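# Unload turned shaft from lathe chuck into bench rest

## Task

Remove the turned shaft from the lathe chuck and place it in the correct pocket of the bench rest, since only some pockets fit this shaft. It must lie level with its thick end against the stop, and the lathe door must end up shut. Lower the shaft softly and slide it slowly while it touches the lathe, because a hard landing or a quick rub ruins it. Release it only at the bottom of a pocket; released off to one side, it slides down and can land hard.

## Robot and tools

ROBOT. Two six-joint arms, left_arm and right_arm, each with a two-finger gripper. Joint order for each arm: waist, shoulder, elbow, forearm roll, wrist pitch, wrist roll. The fingers can fold. A part held in the outer quarter of the pads, near the tips, is squeezed as asked. Held deeper toward the palm, a narrow part may be held loosely or not at all, and a wide one may be squeezed too hard. Pressing a fingertip into a surface folds the finger easily, which hides the contact and spoils the next grip.

FRAME. One scene frame for all positions: origin at table-top height, midway between the nominal bases. +x points out over the table, +z up, and left_arm sits on the +y side (image left/right may differ). Calibrated bases: left_arm (+0.049, +0.501, +0.002) m, right_arm (-0.083, -0.621, +0.002) m, both nearly unrotated. The lathe stands toward -x behind the bases, and its chuck faces +y. The chip pan counts as outside the work area. The gripper's fingers point along its own +z and close along its y. end_effector_position is the point between the closed pads. Fingertips reach about 33 mm past it at gaps up to 40 mm, and about 9 mm when fully open.

ROW FORMAT (used by execute_actions and move). One row is 18 numbers, all in [-1, 1], with both arms always present: left_arm joint displacements (6), then left position, force_limit, speed, then the same 9 for right_arm. The joint numbers are offsets, not poses. They count from the Joint targets at the start of the action or move, not from the previous row. Scale: 1.0 equals 1.553 rad for waist and shoulder, 2.33 rad for elbow, and 2.913 rad for the three wrist joints. Stated ranges: elbow -2.792 to 2.792 rad, all others -6.283 to 6.283 rad. A request more than 0.010 rad beyond a range is refused. Gripper position is absolute: +1 is fully open (140 mm), about -0.8 is pads touching, and -1 closes until blocked. force_limit sets pad force: about 14 N at -1, 40 N at 0, 58 N at +1. speed sets finger speed: about 30 mm/s at -1, 140 at 0, 250 at +1. A fast close grips much harder (about 116 N at speed +1). Both start at +1. To leave a gripper unchanged, resend its previous three numbers.

execute_actions: "actions" holds one action or is empty. An empty list returns the scene number plus all camera images. An action may contain:
- "rows": up to 15 rows, one per 1/30 s step.
- "steps": 1 to 450, default 15. After the last row, each arm keeps heading for that row's target.
- "until": lathe conditions such as {"lathe": {"door_state": "shut"}}. Numbers need a comparison: "=", "!=", "<", "<=", ">" or ">=".
- "lathe": {"door": "open"/"shut"}, {"chuck": "clamp"/"open"}, or {"stop": true}.
"cameras" names cam_high, cam_machine, cam_left_wrist, cam_right_wrist, or ["all"].

move: "target" is one row or a list of up to 15 rows. Every row's offsets count from the same starting Joint targets. Joints travel together along a path that ignores obstacles. Optional arguments:
- "speed": top joint speed in rad/s, 0.01 to 3.92, default 0.5.
- "blend": corner rounding in rad.
- "stop_force": 10 to 80 N. An arm's path ends when it feels that much push; use a low speed with it.
- "zero": re-zero the force reading, default true.
- "blocking": false returns early while the move runs on.
The result adds a "move:" line: done, off_target, moving, held or fault, plus limits=held if steps were withheld.

wait: "seconds" 0 to 10. stop: brakes a running move. zoom_image: "camera" plus "region" [x0, y0, x1, y1] in pixels, at most 504 by 504 (full images are 672x504). finished_scene: "scene" (1 or 2). It cannot be undone, so call it only once the goal holds on its own.

RESULTS. Each result reports:
- end_effector_position (m), orientation quaternion and velocities, possibly a few cm off.
- Joint positions, velocities, Joint targets (rad) and torques.
- External joint torques and Flange force; these include held weight and have no reading near singular poses.
- object_status: 0 moving, 1 blocked while opening, 2 blocked while closing (a grip), 3 reached position or pads met.
- position_measured in counts: 3 open, about 75 at 100 mm, 139 at 60 mm, 200 at 20 mm, 230 pads met.
- Lathe door_state (shut/open/between) and chuck_state (open, clamped, closed_empty, between).
- seat_state (home/open), which is reliable only after clamping.
Other lines mean:
- "joint command not followed": the clearance check between arms changed that arm's command.
- "joint sent to its limit": the joint was capped at its range end.
- MOTOR HOT: a motor is near overheating.

LIMITS AND FAULTS. The arm drive caps joint speed at about 2.09 to 3.93 rad/s and hand speed at 1.8 m/s. Contact torque limits (N m): waist and shoulder 323, elbow 152, wrist joints 42.7. Reaching one, or 144 N of outside force, halts that arm for 10 s. Overheating from holding loads or stretching out halts an arm for 30 to 60 s. Time also passes while you think, so keep replies short.

AVOID. Don't drop the shaft, release it while it moves, or let it fall. Take hold of it before opening the chuck so it cannot tip off the jaw steps. Draw it out slowly and in line with the spindle. Don't press targets past a firm contact. Keep the two arms from hitting each other, and don't close a gripper on the other arm's fingers. Keep the arms clear of the door, which does not stop for them, before shutting it. Don't knock anything off the table or into the chip pan, and avoid twisting the wrist while holding the shaft far from its middle.

Each tool is called after "Emit:" as name([rows], argument=value, ...), one row to a line, values as JSON.

## Session

Emit:
execute_actions(actions=[])

Scene clock: 0.00 s.
left_arm: end_effector_position=(+0.8842, +0.3538, +0.3287) position_measured=3 object_status=3 end_effector_quat_wxyz=(-0.047, +0.805, -0.446, +0.387) | right_arm: end_effector_position=(+0.4698, -0.8387, +0.1548) position_measured=3 object_status=3 end_effector_quat_wxyz=(+0.466, +0.603, -0.398, +0.511)
Joint positions: left_arm=[-0.144 0.156 1.793 2.735 -0.437 -0.406] | right_arm=[0.113 0.503 2.307 1.488 -1.497 1.085]
Joint velocities: within noise
Joint torques (N m): no reading
External joint torques (N m): no reading
Flange force (N): no reading
Joint targets: left_arm=[-0.144 0.156 1.793 2.735 -0.437 -0.406] | right_arm=[0.113 0.503 2.307 1.488 -1.497 1.085]
Tool commands: left_gripper/position=+1.0 left_gripper/force_limit=+1.0 left_gripper/speed=+1.0 right_gripper/position=+1.0 right_gripper/force_limit=+1.0 right_gripper/speed=+1.0
lathe: door_state=shut chuck_state=clamped seat_state=home

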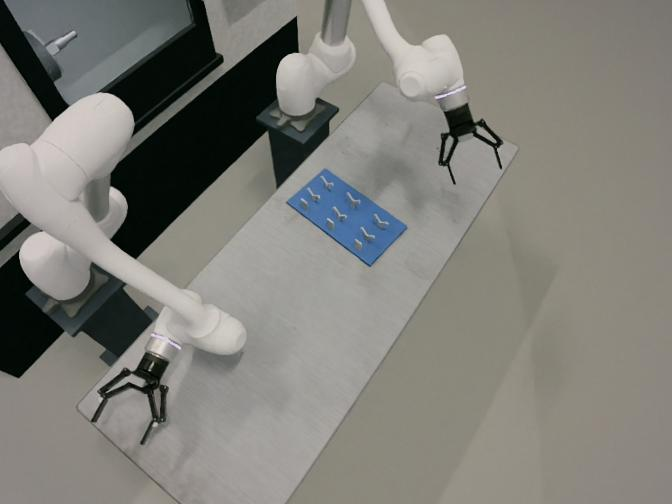

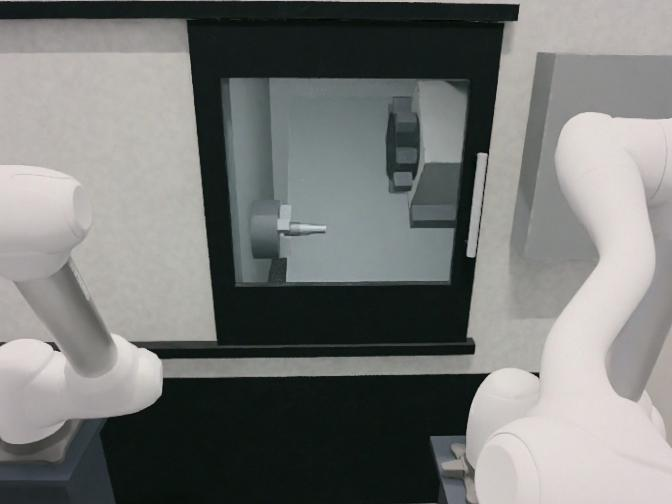

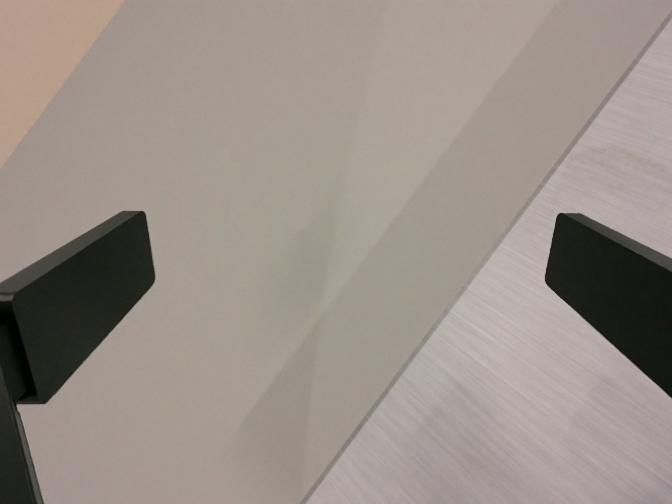

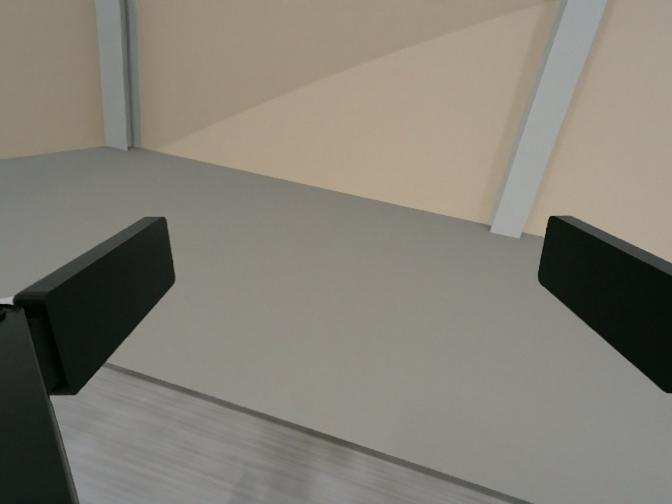

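Emit:
execute_actions([
  {"lathe":{"door":"open"},"steps":300,"until":{"lathe":{"door_state":"open"}}},
], cameras=["cam_high","cam_machine"])

Emit:
zoom_image(camera="cam_high", region=[280, 150, 420, 270])

Emit:
zoom_image(camera="cam_machine", region=[200, 60, 500, 360])

Emit:
zoom_image(camera="cam_machine", region=[230, 180, 350, 300])

Emit:
zoom_image(camera="cam_high", region=[0, 0, 120, 120])

Scene clock: 61.80 s.
left_arm: end_effector_position=(+0.8842, +0.3538, +0.3287) position_measured=3 object_status=3 end_effector_quat_wxyz=(-0.047, +0.805, -0.446, +0.387) | right_arm: end_effector_position=(+0.4698, -0.8387, +0.1548) position_measured=3 object_status=3 end_effector_quat_wxyz=(+0.466, +0.603, -0.398, +0.511)
Joint positions: left_arm=[-0.144 0.156 1.793 2.735 -0.437 -0.406] | right_arm=[0.113 0.503 2.307 1.488 -1.497 1.085]
Joint torques (N m): left_arm=[0.98 -61.79 -40.33 -4 1.6 0.01] | right_arm=[1.5 -71.71 -18.12 -0.57 -2.46 -0.15]
External joint torques (N m): left_arm=[-0.9 4.32 -1.03 -0.12 0.07 -0.03] | right_arm=[-1.31 4.31 0.39 -0.18 -0.07 0.16]
Flange force (N): left_arm=[3.1 -3.7 7.2] | right_arm=[-8.7 -3.2 3.5]
Joint targets: left_arm=[-0.144 0.156 1.793 2.735 -0.437 -0.406] | right_arm=[0.113 0.503 2.307 1.488 -1.497 1.085]
Tool commands: left_gripper/position=+1.0 left_gripper/force_limit=+1.0 left_gripper/speed=+1.0 right_gripper/position=+1.0 right_gripper/force_limit=+1.0 right_gripper/speed=+1.0
lathe: door_state=open chuck_state=clamped seat_state=home
Images, in order (width x height): cam_high 672x504, cam_machine 672x504.

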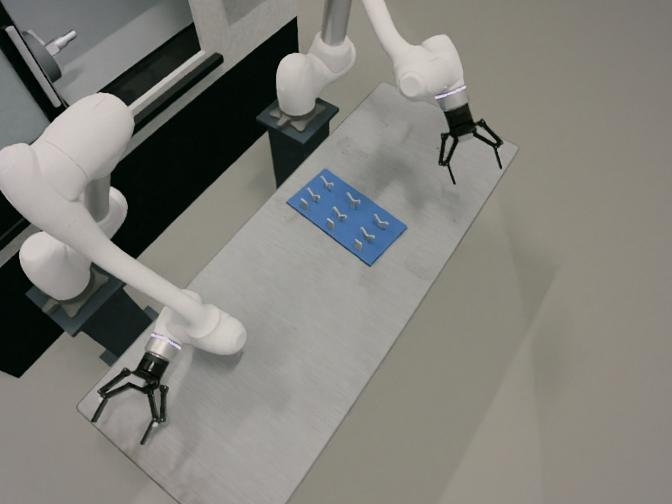

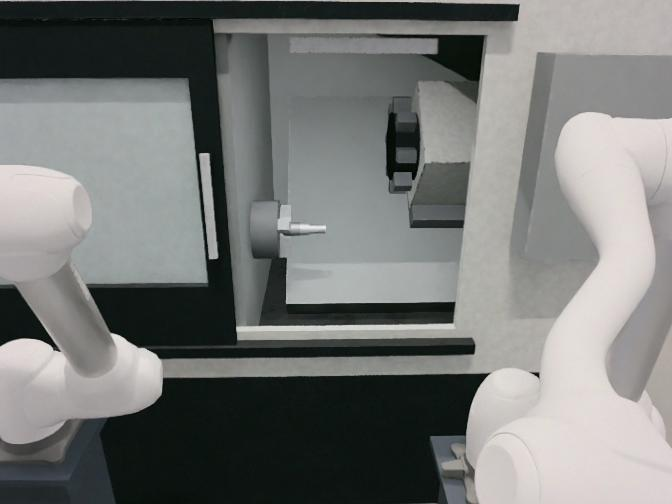

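Scaled by 3.600.

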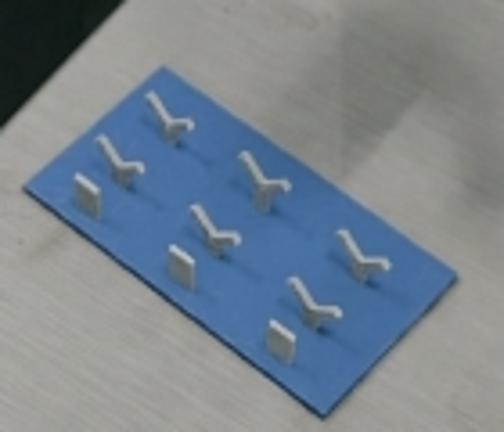

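Scaled by 1.680.

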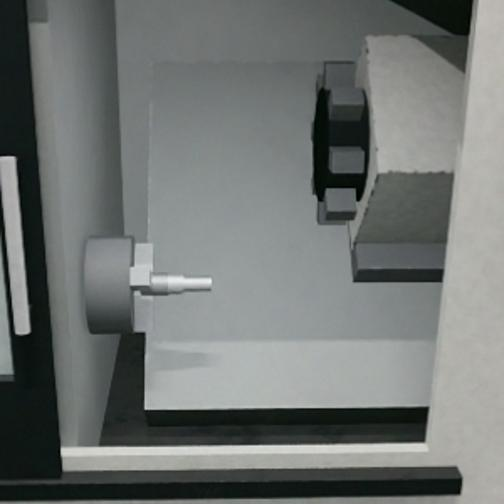

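Scaled by 4.200.

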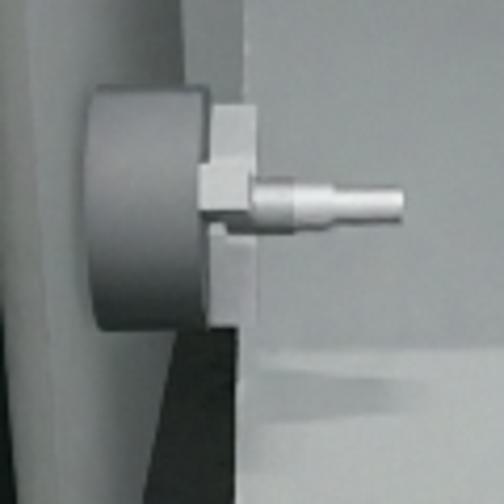

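Scaled by 4.200.

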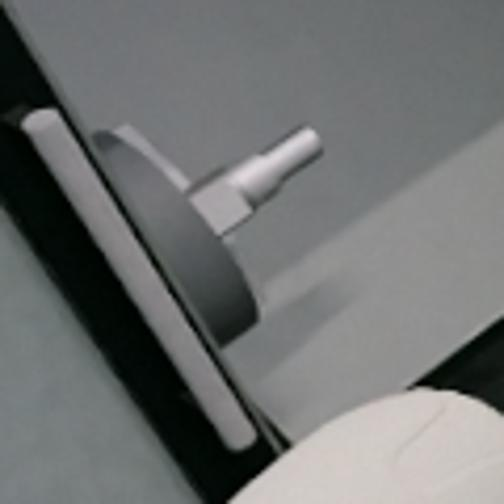

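Emit:
move(target=[-0.4398,-0.2565,-0.0118,0.1396,-0.4056,0.9319,1,1,1,0,0,0,0,0,0,1,1,1], speed=1.2, cameras=["cam_left_wrist","cam_high","cam_machine"])

Scene clock: 143.17 s.
left_arm: end_effector_position=(+0.3498, +0.2214, +0.4501) position_measured=3 object_status=3 end_effector_quat_wxyz=(+0.000, +0.707, +0.707, +0.000) | right_arm: end_effector_position=(+0.4698, -0.8387, +0.1548) position_measured=3 object_status=3 end_effector_quat_wxyz=(+0.466, +0.603, -0.398, +0.511)
Joint positions: left_arm=[-0.827 -0.242 1.766 3.141 -1.618 2.308] | right_arm=[0.113 0.503 2.307 1.488 -1.497 1.085]
Joint torques (N m): left_arm=[1.42 -20.06 -40.73 -4.1 -0.11 0.05] | right_arm=[1.39 -71.63 -17.97 -0.57 -2.47 -0.16]
External joint torques (N m): left_arm=[-1.39 2.9 -1.08 -0.17 0.06 -0.05] | right_arm=[-1.19 4.34 0.33 -0.18 -0.06 0.17]
Flange force (N): left_arm=[-6.5 1.9 -2.1] | right_arm=[-8.8 -3.4 3.2]
Joint targets: left_arm=[-0.827 -0.242 1.766 3.141 -1.618 2.308] | right_arm=[0.113 0.503 2.307 1.488 -1.497 1.085]
lathe: door_state=open chuck_state=clamped seat_state=home
move: done
Images, in order (width x height): cam_high 672x504, cam_machine 672x504, cam_left_wrist 672x504.

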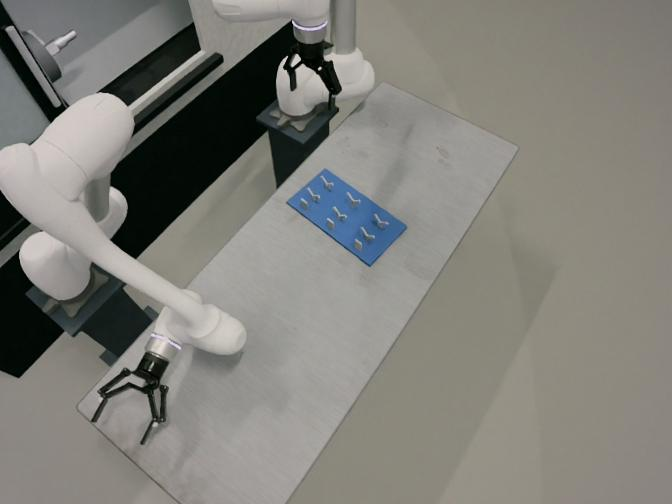

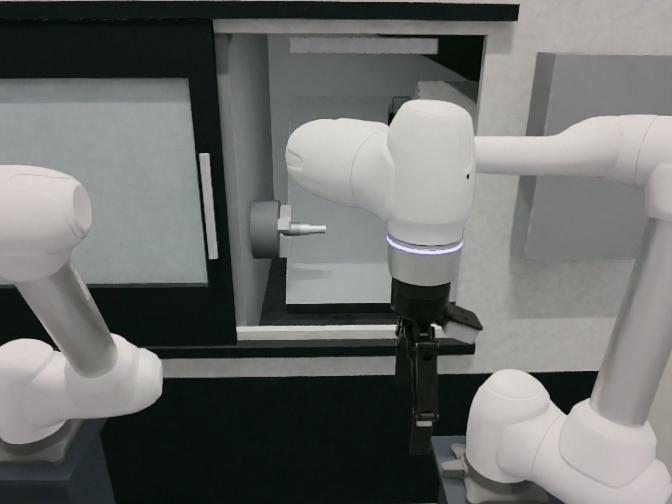

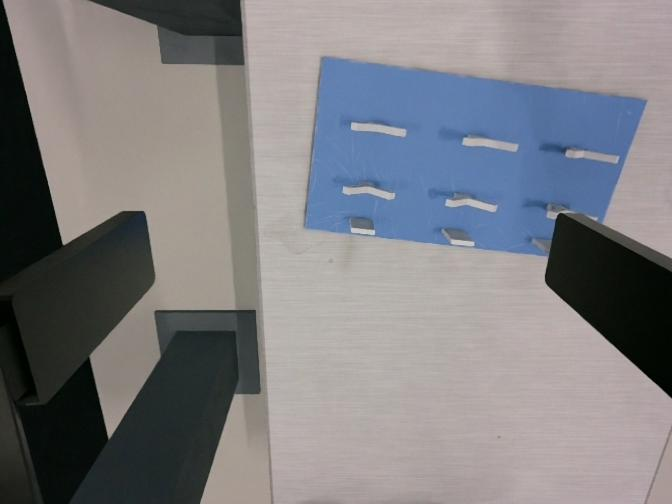

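Emit:
zoom_image(camera="cam_left_wrist", region=[290, 40, 660, 270])

Emit:
zoom_image(camera="cam_high", region=[280, 160, 420, 270])

Scaled by 1.362.

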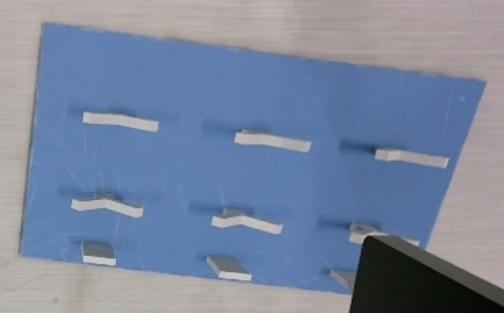

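Scaled by 3.600.

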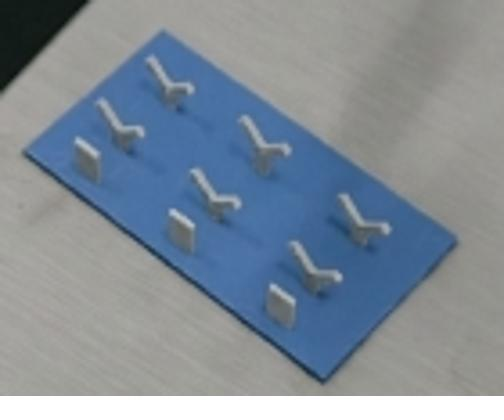

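Emit:
move(target=[0.2816,0.0679,-0.0361,0,0.0074,0.1503,1,1,1,0,0,0,0,0,0,1,1,1], speed=0.8, cameras=["cam_left_wrist"])

Emit:
zoom_image(camera="cam_left_wrist", region=[120, 150, 520, 450])

Scene clock: 183.73 s.
left_arm: end_effector_position=(+0.4997, +0.3503, +0.4505) position_measured=3 object_status=3 end_effector_quat_wxyz=(+0.000, +0.707, +0.707, +0.000) | right_arm: end_effector_position=(+0.4698, -0.8387, +0.1548) position_measured=3 object_status=3 end_effector_quat_wxyz=(+0.466, +0.603, -0.398, +0.511)
Joint positions: left_arm=[-0.39 -0.137 1.682 3.141 -1.597 2.746] | right_arm=[0.113 0.503 2.307 1.488 -1.497 1.085]
Joint torques (N m): left_arm=[2.13 -31.05 -40.64 -4.11 -0.03 -0.08] | right_arm=[1.65 -71.76 -18.03 -0.54 -2.5 -0.1]
External joint torques (N m): left_arm=[-2.01 2.86 -1.26 -0.15 -0.01 0.08] | right_arm=[-1.45 4.54 0.26 -0.23 -0.04 0.11]
Flange force (N): left_arm=[-5.8 4.5 -2.4] | right_arm=[-9.0 -3.7 3.9]
Joint targets: left_arm=[-0.390 -0.137 1.682 3.141 -1.597 2.746] | right_arm=[0.113 0.503 2.307 1.488 -1.497 1.085]
lathe: door_state=open chuck_state=clamped seat_state=home
move: done
Images, in order (width x height): cam_left_wrist 672x504.

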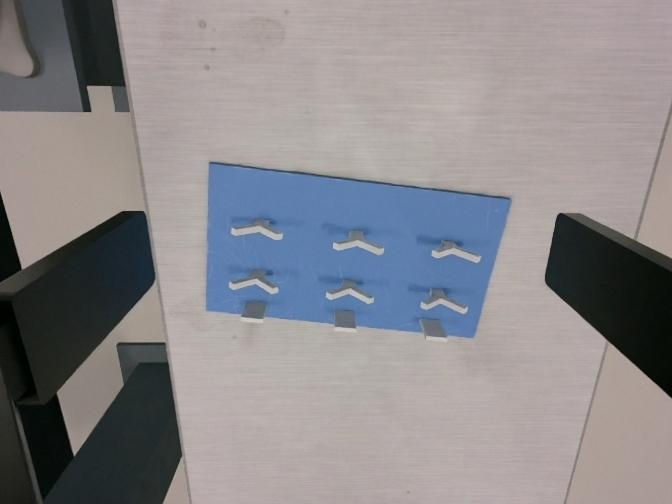

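Scaled by 1.260.

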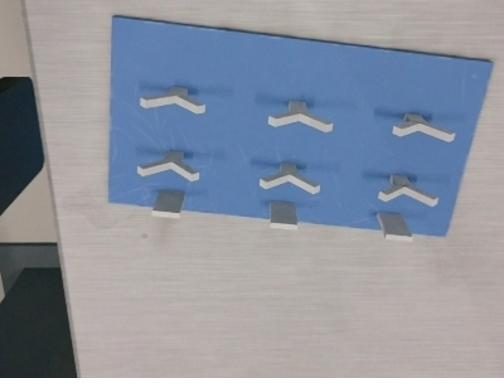

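Emit:
move(target=[0.6952,0.2975,0.1315,-0.2880,-0.0624,-0.6175,1,1,1,0,0,0,0,0,0,1,1,1], speed=1.0, cameras=["cam_left_wrist"])

Emit:
zoom_image(camera="cam_left_wrist", region=[120, 100, 520, 350])

Scene clock: 255.27 s.
left_arm: end_effector_position=(+0.4996, +0.6012, +0.2500) position_measured=3 object_status=3 end_effector_quat_wxyz=(+0.406, +0.579, -0.579, +0.405) | right_arm: end_effector_position=(+0.4698, -0.8387, +0.1548) position_measured=3 object_status=3 end_effector_quat_wxyz=(+0.466, +0.603, -0.398, +0.511)
Joint positions: left_arm=[0.69 0.325 1.988 2.303 -1.778 0.947] | right_arm=[0.113 0.503 2.307 1.488 -1.497 1.085]
Joint torques (N m): left_arm=[-1.1 -68.22 -30.6 -3.44 -2.07 0.04] | right_arm=[1.41 -71.83 -18.12 -0.57 -2.46 -0.13]
External joint torques (N m): left_arm=[1.17 3.95 -0.73 -0.12 0 -0.04] | right_arm=[-1.22 4.67 0.36 -0.19 -0.07 0.14]
Flange force (N): left_arm=[-5.9 -3.8 -4.0] | right_arm=[-9.4 -3.7 3.4]
Joint targets: left_arm=[0.690 0.325 1.988 2.303 -1.778 0.947] | right_arm=[0.113 0.503 2.307 1.488 -1.497 1.085]
lathe: door_state=open chuck_state=clamped seat_state=home
move: done
Images, in order (width x height): cam_left_wrist 672x504.

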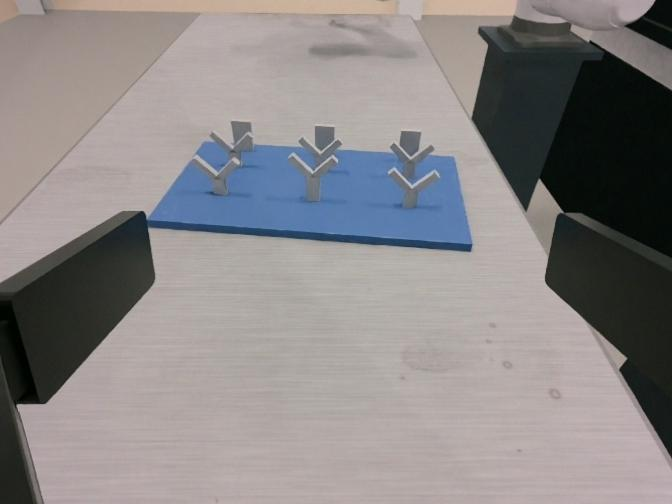

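Scaled by 1.260.

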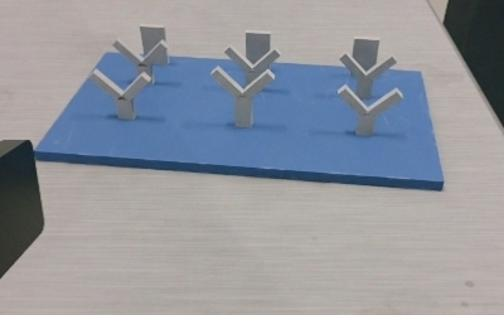

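Emit:
zoom_image(camera="cam_left_wrist", region=[180, 110, 280, 210])

Emit:
zoom_image(camera="cam_left_wrist", region=[270, 110, 370, 210])

Emit:
zoom_image(camera="cam_left_wrist", region=[365, 115, 465, 215])

Scaled by 5.040.

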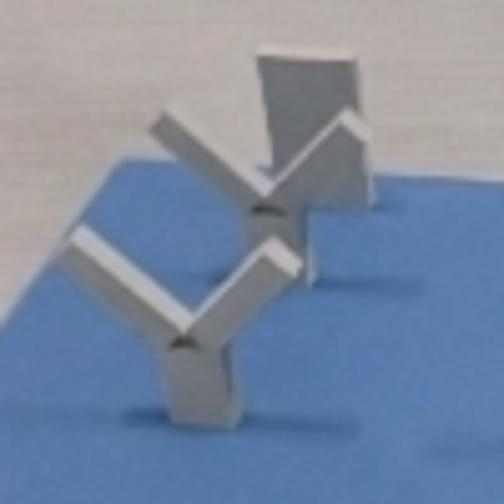

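Scaled by 5.040.

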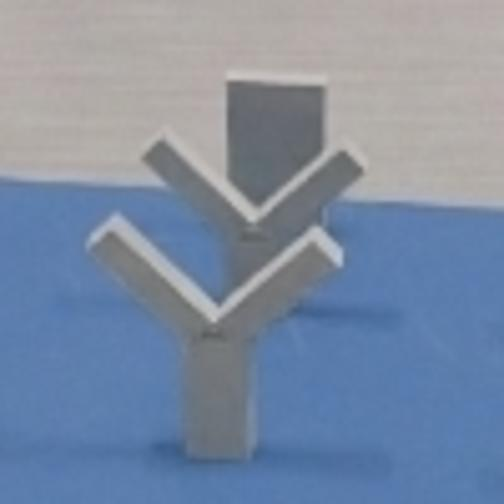

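Scaled by 5.040.

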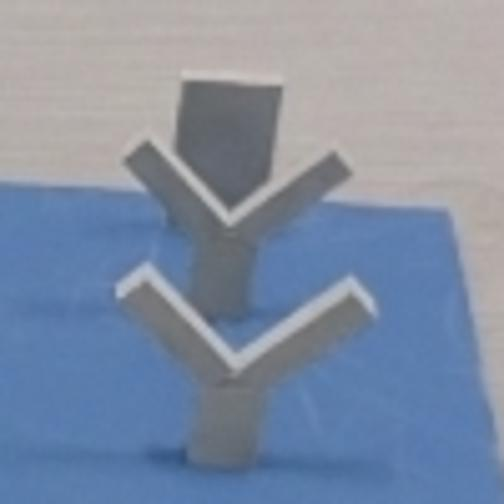

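Emit:
move(target=[-0.99,-0.2806,0.0855,-0.1614,-0.0792,0.4078,1,1,1,0,0,0,0,0,0,1,1,1], speed=1.0)

Emit:
move(target=[-0.136,0,0,0,0,0,1,1,1,0,0,0,0,0,0,1,1,1], cameras=["cam_left_wrist","cam_high","cam_machine"])

Emit:
zoom_image(camera="cam_left_wrist", region=[120, 50, 520, 350])

Scene clock: 312.17 s.
left_arm: end_effector_position=(+0.0262, +0.1373, +0.4999) position_measured=3 object_status=3 end_effector_quat_wxyz=(-0.445, +0.444, +0.550, -0.550) | right_arm: end_effector_position=(+0.4698, -0.8387, +0.1548) position_measured=3 object_status=3 end_effector_quat_wxyz=(+0.466, +0.603, -0.398, +0.511)
Joint positions: left_arm=[-0.848 -0.111 2.187 1.832 -2.009 2.135] | right_arm=[0.113 0.503 2.307 1.488 -1.497 1.085]
Joint torques (N m): left_arm=[0.12 -29.43 -36.41 -2.84 -1.38 0.22] | right_arm=[1.72 -71.71 -18.06 -0.54 -2.48 -0.13]
External joint torques (N m): left_arm=[-0.08 3.46 -0.84 -0.18 -0.07 -0.26] | right_arm=[-1.44 4.19 0.18 -0.23 -0.07 0.14]
Flange force (N): left_arm=[-6.2 1.5 -3.6] | right_arm=[-8.4 -3.4 3.9]
Joint targets: left_arm=[-0.848 -0.111 2.187 1.832 -2.009 2.135] | right_arm=[0.113 0.503 2.307 1.488 -1.497 1.085]
lathe: door_state=open chuck_state=clamped seat_state=home
move: done

Scene clock: 313.10 s.
left_arm: end_effector_position=(-0.0496, +0.1502, +0.4999) position_measured=3 object_status=3 end_effector_quat_wxyz=(+0.500, -0.500, -0.500, +0.500) | right_arm: end_effector_position=(+0.4698, -0.8387, +0.1548) position_measured=3 object_status=3 end_effector_quat_wxyz=(+0.466, +0.603, -0.398, +0.511)
Joint positions: left_arm=[-1.059 -0.111 2.187 1.832 -2.009 2.135] | right_arm=[0.113 0.503 2.307 1.488 -1.497 1.085]
Joint torques (N m): left_arm=[-0.67 -29.26 -36.33 -2.87 -1.42 0] | right_arm=[1.45 -71.72 -18.03 -0.56 -2.49 -0.13]
External joint torques (N m): left_arm=[0.77 3.01 -0.96 -0.15 -0.03 -0.05] | right_arm=[-1.33 4.42 0.2 -0.2 -0.05 0.13]
Flange force (N): left_arm=[-4.7 1.4 -5.1] | right_arm=[-8.8 -3.7 3.6]
Joint targets: left_arm=[-1.059 -0.111 2.187 1.832 -2.009 2.135] | right_arm=[0.113 0.503 2.307 1.488 -1.497 1.085]
lathe: door_state=open chuck_state=clamped seat_state=home
move: done
Images, in order (width x height): cam_high 672x504, cam_machine 672x504, cam_left_wrist 672x504.

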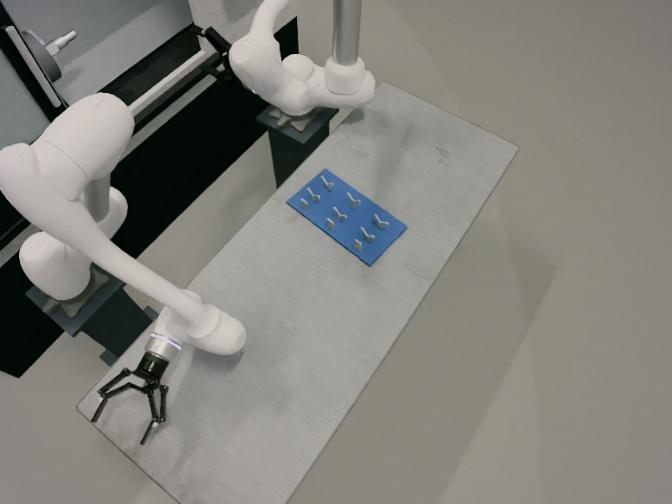

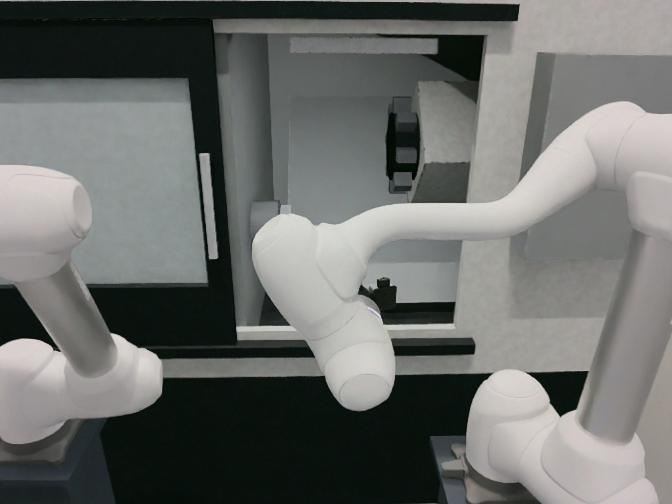

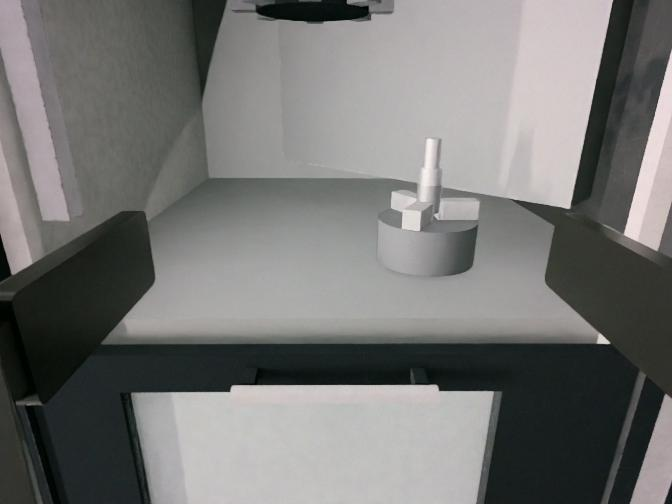

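Scaled by 1.260.

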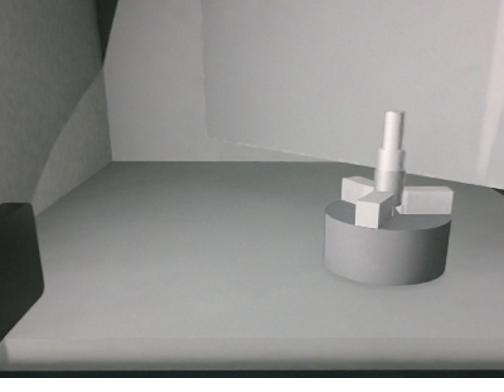

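Emit:
move(target=[-0.1235,-0.0259,0.1084,-0.0175,0.0698,0.0610,1,1,1,0,0,0,0,0,0,1,1,1], speed=0.4, cameras=["cam_left_wrist","cam_high","cam_machine"])

Emit:
zoom_image(camera="cam_left_wrist", region=[250, 50, 550, 350])

Scene clock: 335.00 s.
left_arm: end_effector_position=(-0.1496, +0.2003, +0.3995) position_measured=3 object_status=3 end_effector_quat_wxyz=(+0.500, -0.500, -0.500, +0.500) | right_arm: end_effector_position=(+0.4698, -0.8387, +0.1548) position_measured=3 object_status=3 end_effector_quat_wxyz=(+0.466, +0.603, -0.398, +0.511)
Joint positions: left_arm=[-1.251 -0.151 2.44 1.781 -1.806 2.313] | right_arm=[0.113 0.503 2.307 1.488 -1.497 1.085]
Joint torques (N m): left_arm=[1.27 -21.23 -34.51 -2.44 -1.73 0.18] | right_arm=[1.58 -71.87 -18.11 -0.56 -2.48 -0.14]
External joint torques (N m): left_arm=[-1.19 3.21 1.09 -0.16 -0.1 -0.23] | right_arm=[-1.35 4.49 0.24 -0.21 -0.05 0.15]
Flange force (N): left_arm=[-5.2 5.7 1.9] | right_arm=[-9.0 -3.6 3.7]
Joint targets: left_arm=[-1.251 -0.151 2.440 1.781 -1.806 2.313] | right_arm=[0.113 0.503 2.307 1.488 -1.497 1.085]
lathe: door_state=open chuck_state=clamped seat_state=home
move: done
Images, in order (width x height): cam_high 672x504, cam_machine 672x504, cam_left_wrist 672x504.

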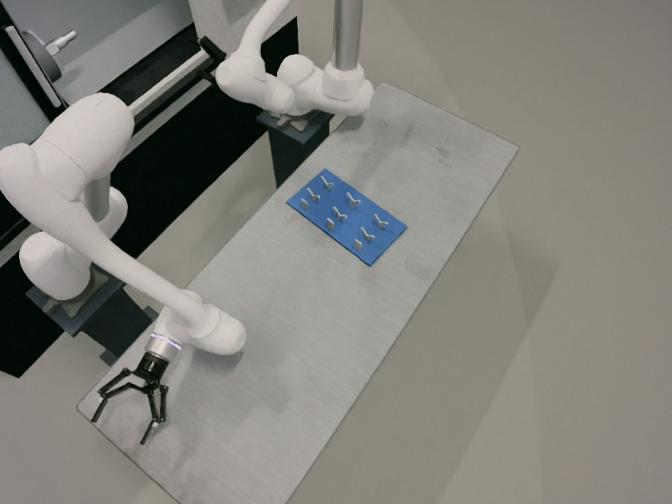

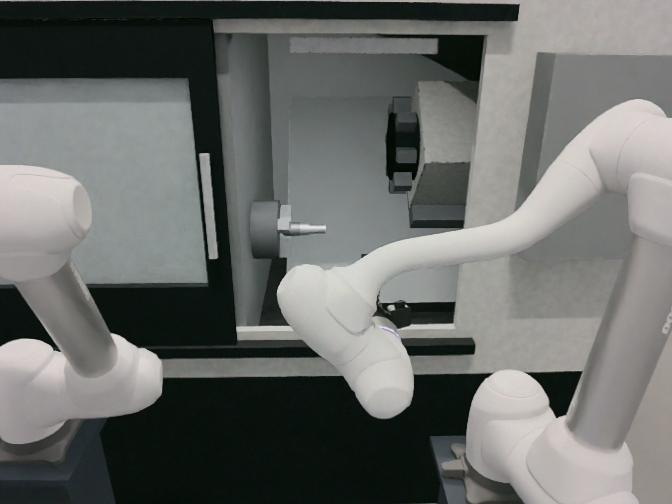

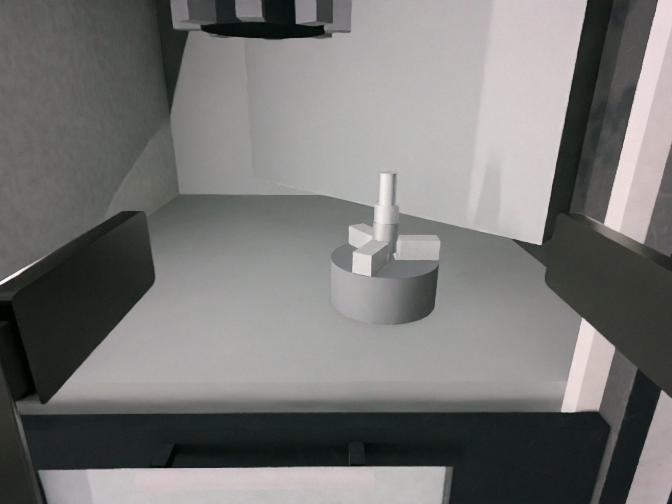

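Scaled by 1.680.

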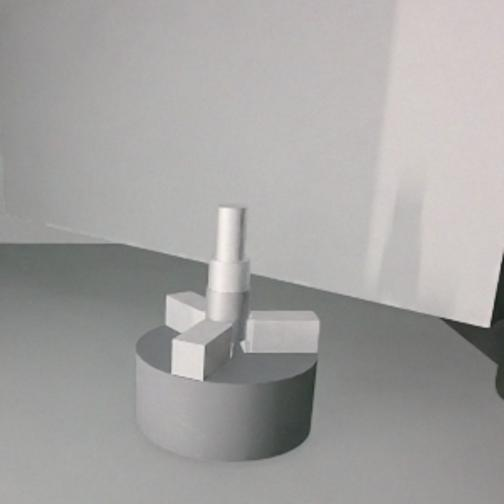

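Emit:
zoom_image(camera="cam_left_wrist", region=[335, 160, 445, 270])

Emit:
zoom_image(camera="cam_machine", region=[270, 195, 340, 265])

Scaled by 4.582.

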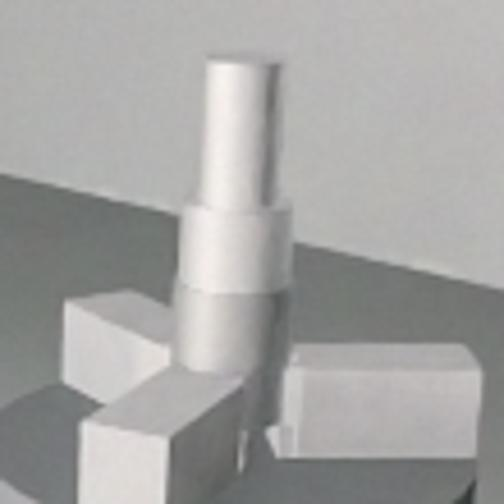

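Scaled by 7.200.

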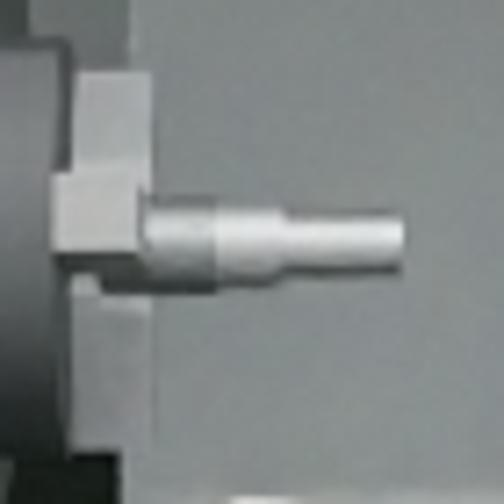

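Emit:
move(target=[-0.5808,0.1368,0.0200,-0.2455,0.1890,0.1088,1,1,1,0,0,0,0,0,0,1,1,1], speed=0.5, cameras=["cam_left_wrist","cam_high","cam_machine"])

Emit:
zoom_image(camera="cam_left_wrist", region=[250, 50, 550, 350])

Scene clock: 390.73 s.
left_arm: end_effector_position=(-0.4495, +0.1904, +0.3096) position_measured=3 object_status=3 end_effector_quat_wxyz=(+0.500, -0.500, -0.500, +0.500) | right_arm: end_effector_position=(+0.4698, -0.8387, +0.1548) position_measured=3 object_status=3 end_effector_quat_wxyz=(+0.466, +0.603, -0.398, +0.511)
Joint positions: left_arm=[-2.153 0.062 2.487 1.066 -1.255 2.63] | right_arm=[0.113 0.503 2.307 1.488 -1.497 1.085]
Joint torques (N m): left_arm=[2.06 -38.49 -27.43 -0.02 -2.28 -0.05] | right_arm=[1.47 -71.83 -18.01 -0.54 -2.45 -0.14]
External joint torques (N m): left_arm=[-2.03 3.96 -0.6 -0.09 -0.09 0] | right_arm=[-1.41 4.74 0.28 -0.21 -0.08 0.15]
Flange force (N): left_arm=[-2.8 8.4 8.2] | right_arm=[-9.5 -3.8 3.8]
Joint targets: left_arm=[-2.153 0.062 2.487 1.066 -1.255 2.630] | right_arm=[0.113 0.503 2.307 1.488 -1.497 1.085]
lathe: door_state=open chuck_state=clamped seat_state=home
move: done
Images, in order (width x height): cam_high 672x504, cam_machine 672x504, cam_left_wrist 672x504.

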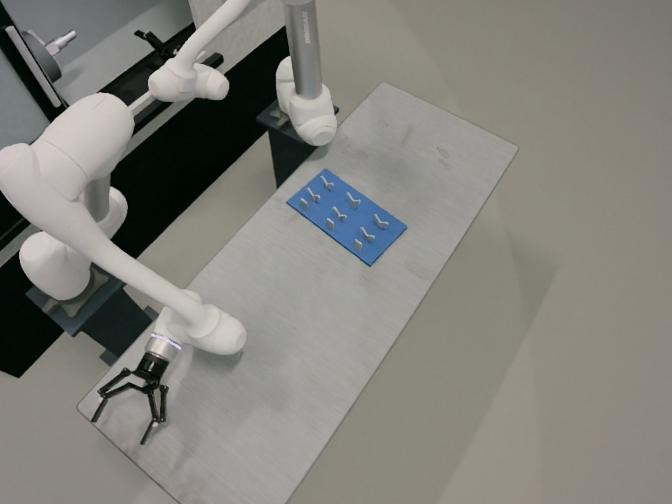

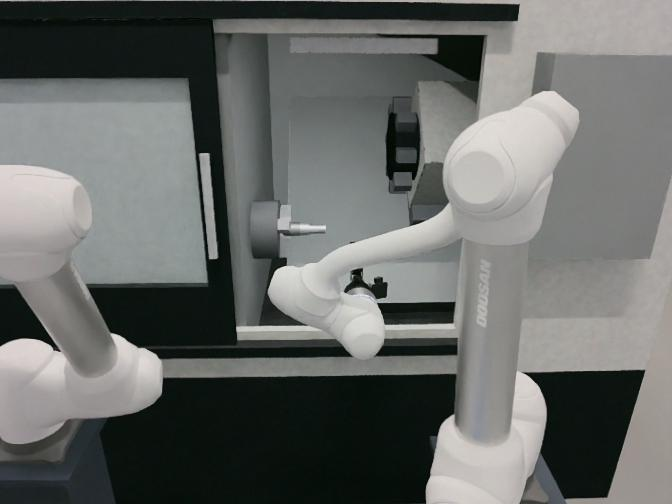

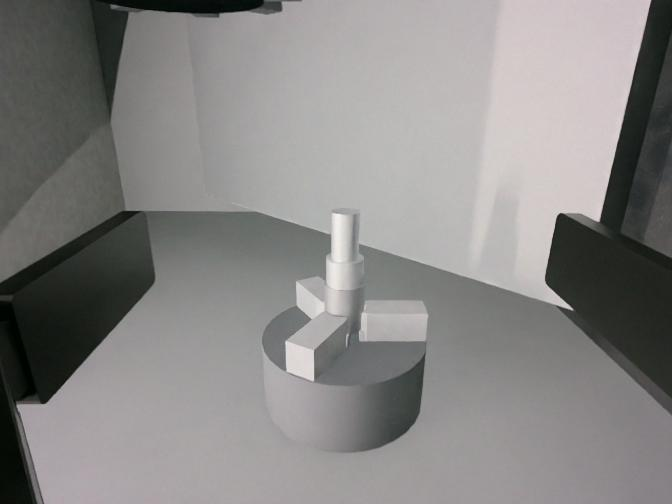

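Scaled by 1.680.

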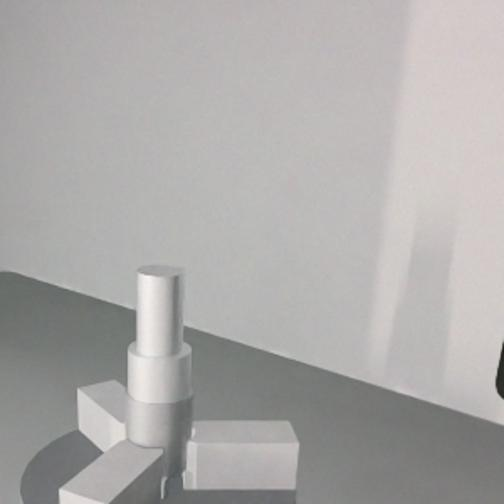

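Emit:
move(target=[-0.1827,0.1438,-0.1276,-0.0849,0.0608,0.0149,1,1,1,0,0,0,0,0,0,1,1,1], speed=0.25, cameras=["cam_left_wrist","cam_machine"])

Emit:
zoom_image(camera="cam_left_wrist", region=[250, 150, 500, 400])

Scene clock: 443.03 s.
left_arm: end_effector_position=(-0.6597, +0.1403, +0.3105) position_measured=3 object_status=3 end_effector_quat_wxyz=(+0.500, -0.500, -0.500, +0.500) | right_arm: end_effector_position=(+0.4698, -0.8387, +0.1548) position_measured=3 object_status=3 end_effector_quat_wxyz=(+0.466, +0.603, -0.398, +0.511)
Joint positions: left_arm=[-2.437 0.285 2.189 0.819 -1.078 2.673] | right_arm=[0.113 0.503 2.307 1.488 -1.497 1.085]
Joint torques (N m): left_arm=[1.5 -60.71 -28.96 0.64 -2.21 -0.01] | right_arm=[1.45 -71.68 -18.18 -0.56 -2.46 -0.13]
External joint torques (N m): left_arm=[-1.57 1.08 -1.45 0.08 -0.21 -0.04] | right_arm=[-1.41 4.49 0.45 -0.19 -0.08 0.13]
Flange force (N): left_arm=[-0.7 1.1 4.5] | right_arm=[-9.0 -3.3 3.7]
Joint targets: left_arm=[-2.437 0.285 2.189 0.819 -1.078 2.673] | right_arm=[0.113 0.503 2.307 1.488 -1.497 1.085]
lathe: door_state=open chuck_state=clamped seat_state=home
move: done
Images, in order (width x height): cam_machine 672x504, cam_left_wrist 672x504.

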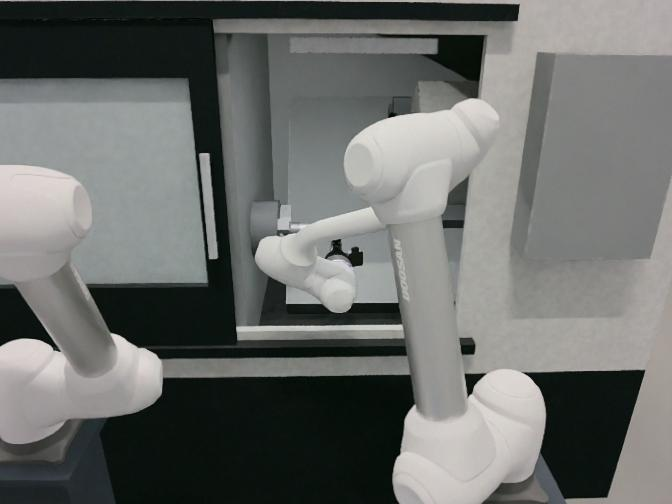

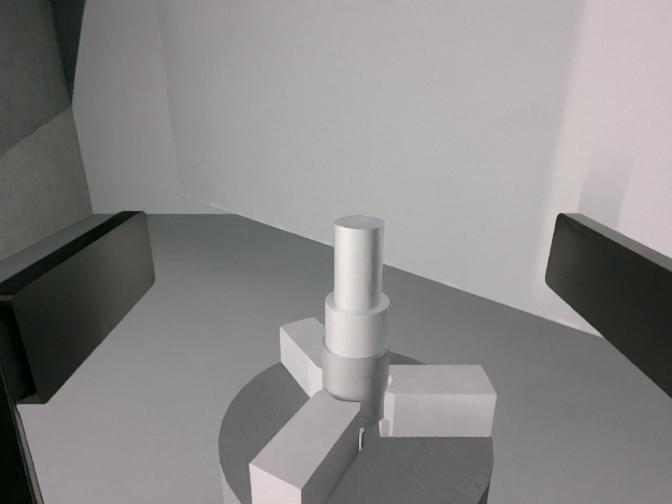

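Scaled by 2.016.

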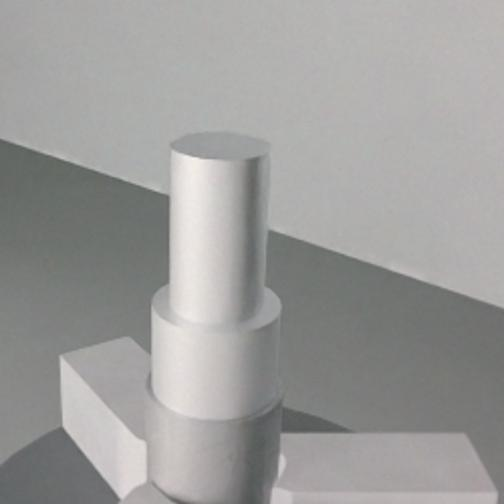

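Emit:
move(target=[0.0237,0.0870,-0.0782,0.0192,0.0050,-0.0200,1,1,1,0,0,0,0,0,0,1,1,1], speed=0.15, cameras=["cam_left_wrist","cam_machine"])

Emit:
zoom_image(camera="cam_left_wrist", region=[230, 130, 530, 430])

Scene clock: 495.93 s.
left_arm: end_effector_position=(-0.7195, +0.0602, +0.2981) position_measured=3 object_status=3 end_effector_quat_wxyz=(+0.500, -0.500, -0.500, +0.500) | right_arm: end_effector_position=(+0.4698, -0.8387, +0.1548) position_measured=3 object_status=3 end_effector_quat_wxyz=(+0.466, +0.603, -0.398, +0.511)
Joint positions: left_arm=[-2.4 0.42 2.007 0.875 -1.064 2.615] | right_arm=[0.113 0.503 2.307 1.488 -1.497 1.085]
Joint torques (N m): left_arm=[0.82 -79.83 -30.65 0.77 -2.28 0.15] | right_arm=[1.58 -71.49 -18.08 -0.51 -2.46 -0.16]
External joint torques (N m): left_arm=[-0.83 5.53 -1.25 -0.18 -0.06 -0.2] | right_arm=[-1.3 4.15 0.4 -0.25 -0.08 0.16]
Flange force (N): left_arm=[-5.3 6.8 7.3] | right_arm=[-8.4 -3.0 3.6]
Joint targets: left_arm=[-2.400 0.420 2.007 0.875 -1.064 2.615] | right_arm=[0.113 0.503 2.307 1.488 -1.497 1.085]
lathe: door_state=open chuck_state=clamped seat_state=home
move: done
Images, in order (width x height): cam_machine 672x504, cam_left_wrist 672x504.

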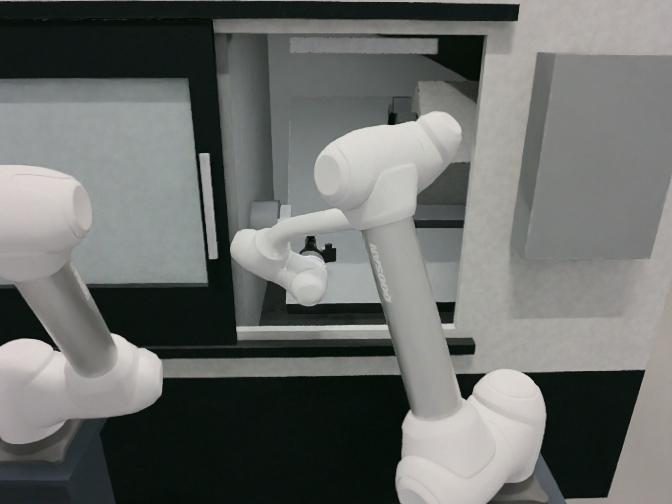

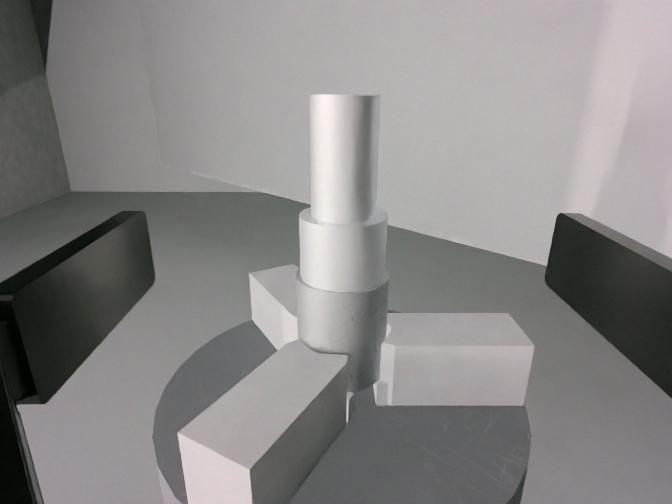

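Scaled by 1.680.

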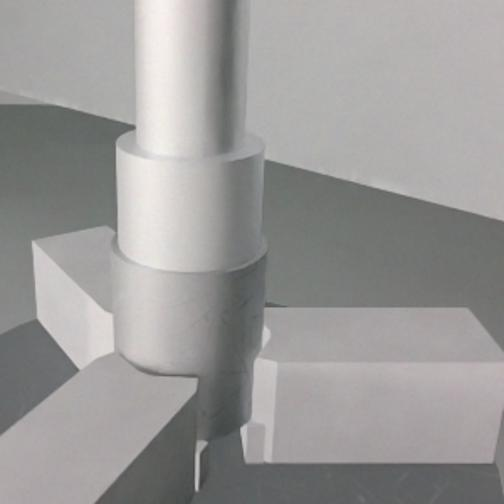

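Emit:
move(target=[-0.0187,0.0449,-0.0517,-0.0020,0.0165,-0.0107,1,1,1,0,0,0,0,0,0,1,1,1], speed=0.08, stop_force=30, cameras=["cam_left_wrist"])

Emit:
zoom_image(camera="cam_left_wrist", region=[200, 100, 500, 400])

Scene clock: 582.40 s.
left_arm: end_effector_position=(-0.7776, +0.0341, +0.2981) position_measured=3 object_status=3 end_effector_quat_wxyz=(+0.500, -0.500, -0.500, +0.500) | right_arm: end_effector_position=(+0.4698, -0.8387, +0.1548) position_measured=3 object_status=3 end_effector_quat_wxyz=(+0.466, +0.603, -0.398, +0.511)
Joint positions: left_arm=[-2.429 0.49 1.887 0.869 -1.016 2.584] | right_arm=[0.113 0.503 2.307 1.488 -1.497 1.085]
Joint torques (N m): left_arm=[0.89 -86.85 -32.67 0.8 -2.26 -0.02] | right_arm=[1.55 -71.79 -18.07 -0.58 -2.51 -0.13]
External joint torques (N m): left_arm=[-1.09 5.15 -0.67 -0.11 -0.03 -0.03] | right_arm=[-1.44 4.51 0.3 -0.18 -0.03 0.14]
Flange force (N): left_arm=[-3.8 6.1 6.5] | right_arm=[-9.0 -3.6 3.8]
Joint targets: left_arm=[-2.429 0.490 1.887 0.869 -1.016 2.584] | right_arm=[0.113 0.503 2.307 1.488 -1.497 1.085]
lathe: door_state=open chuck_state=clamped seat_state=home
move: done
Images, in order (width x height): cam_left_wrist 672x504.

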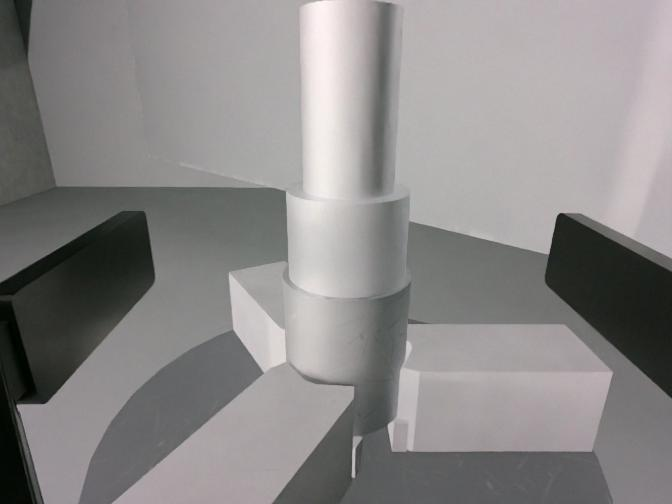

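Scaled by 1.680.

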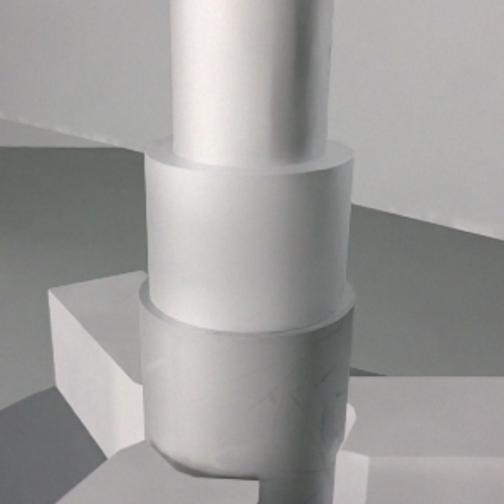

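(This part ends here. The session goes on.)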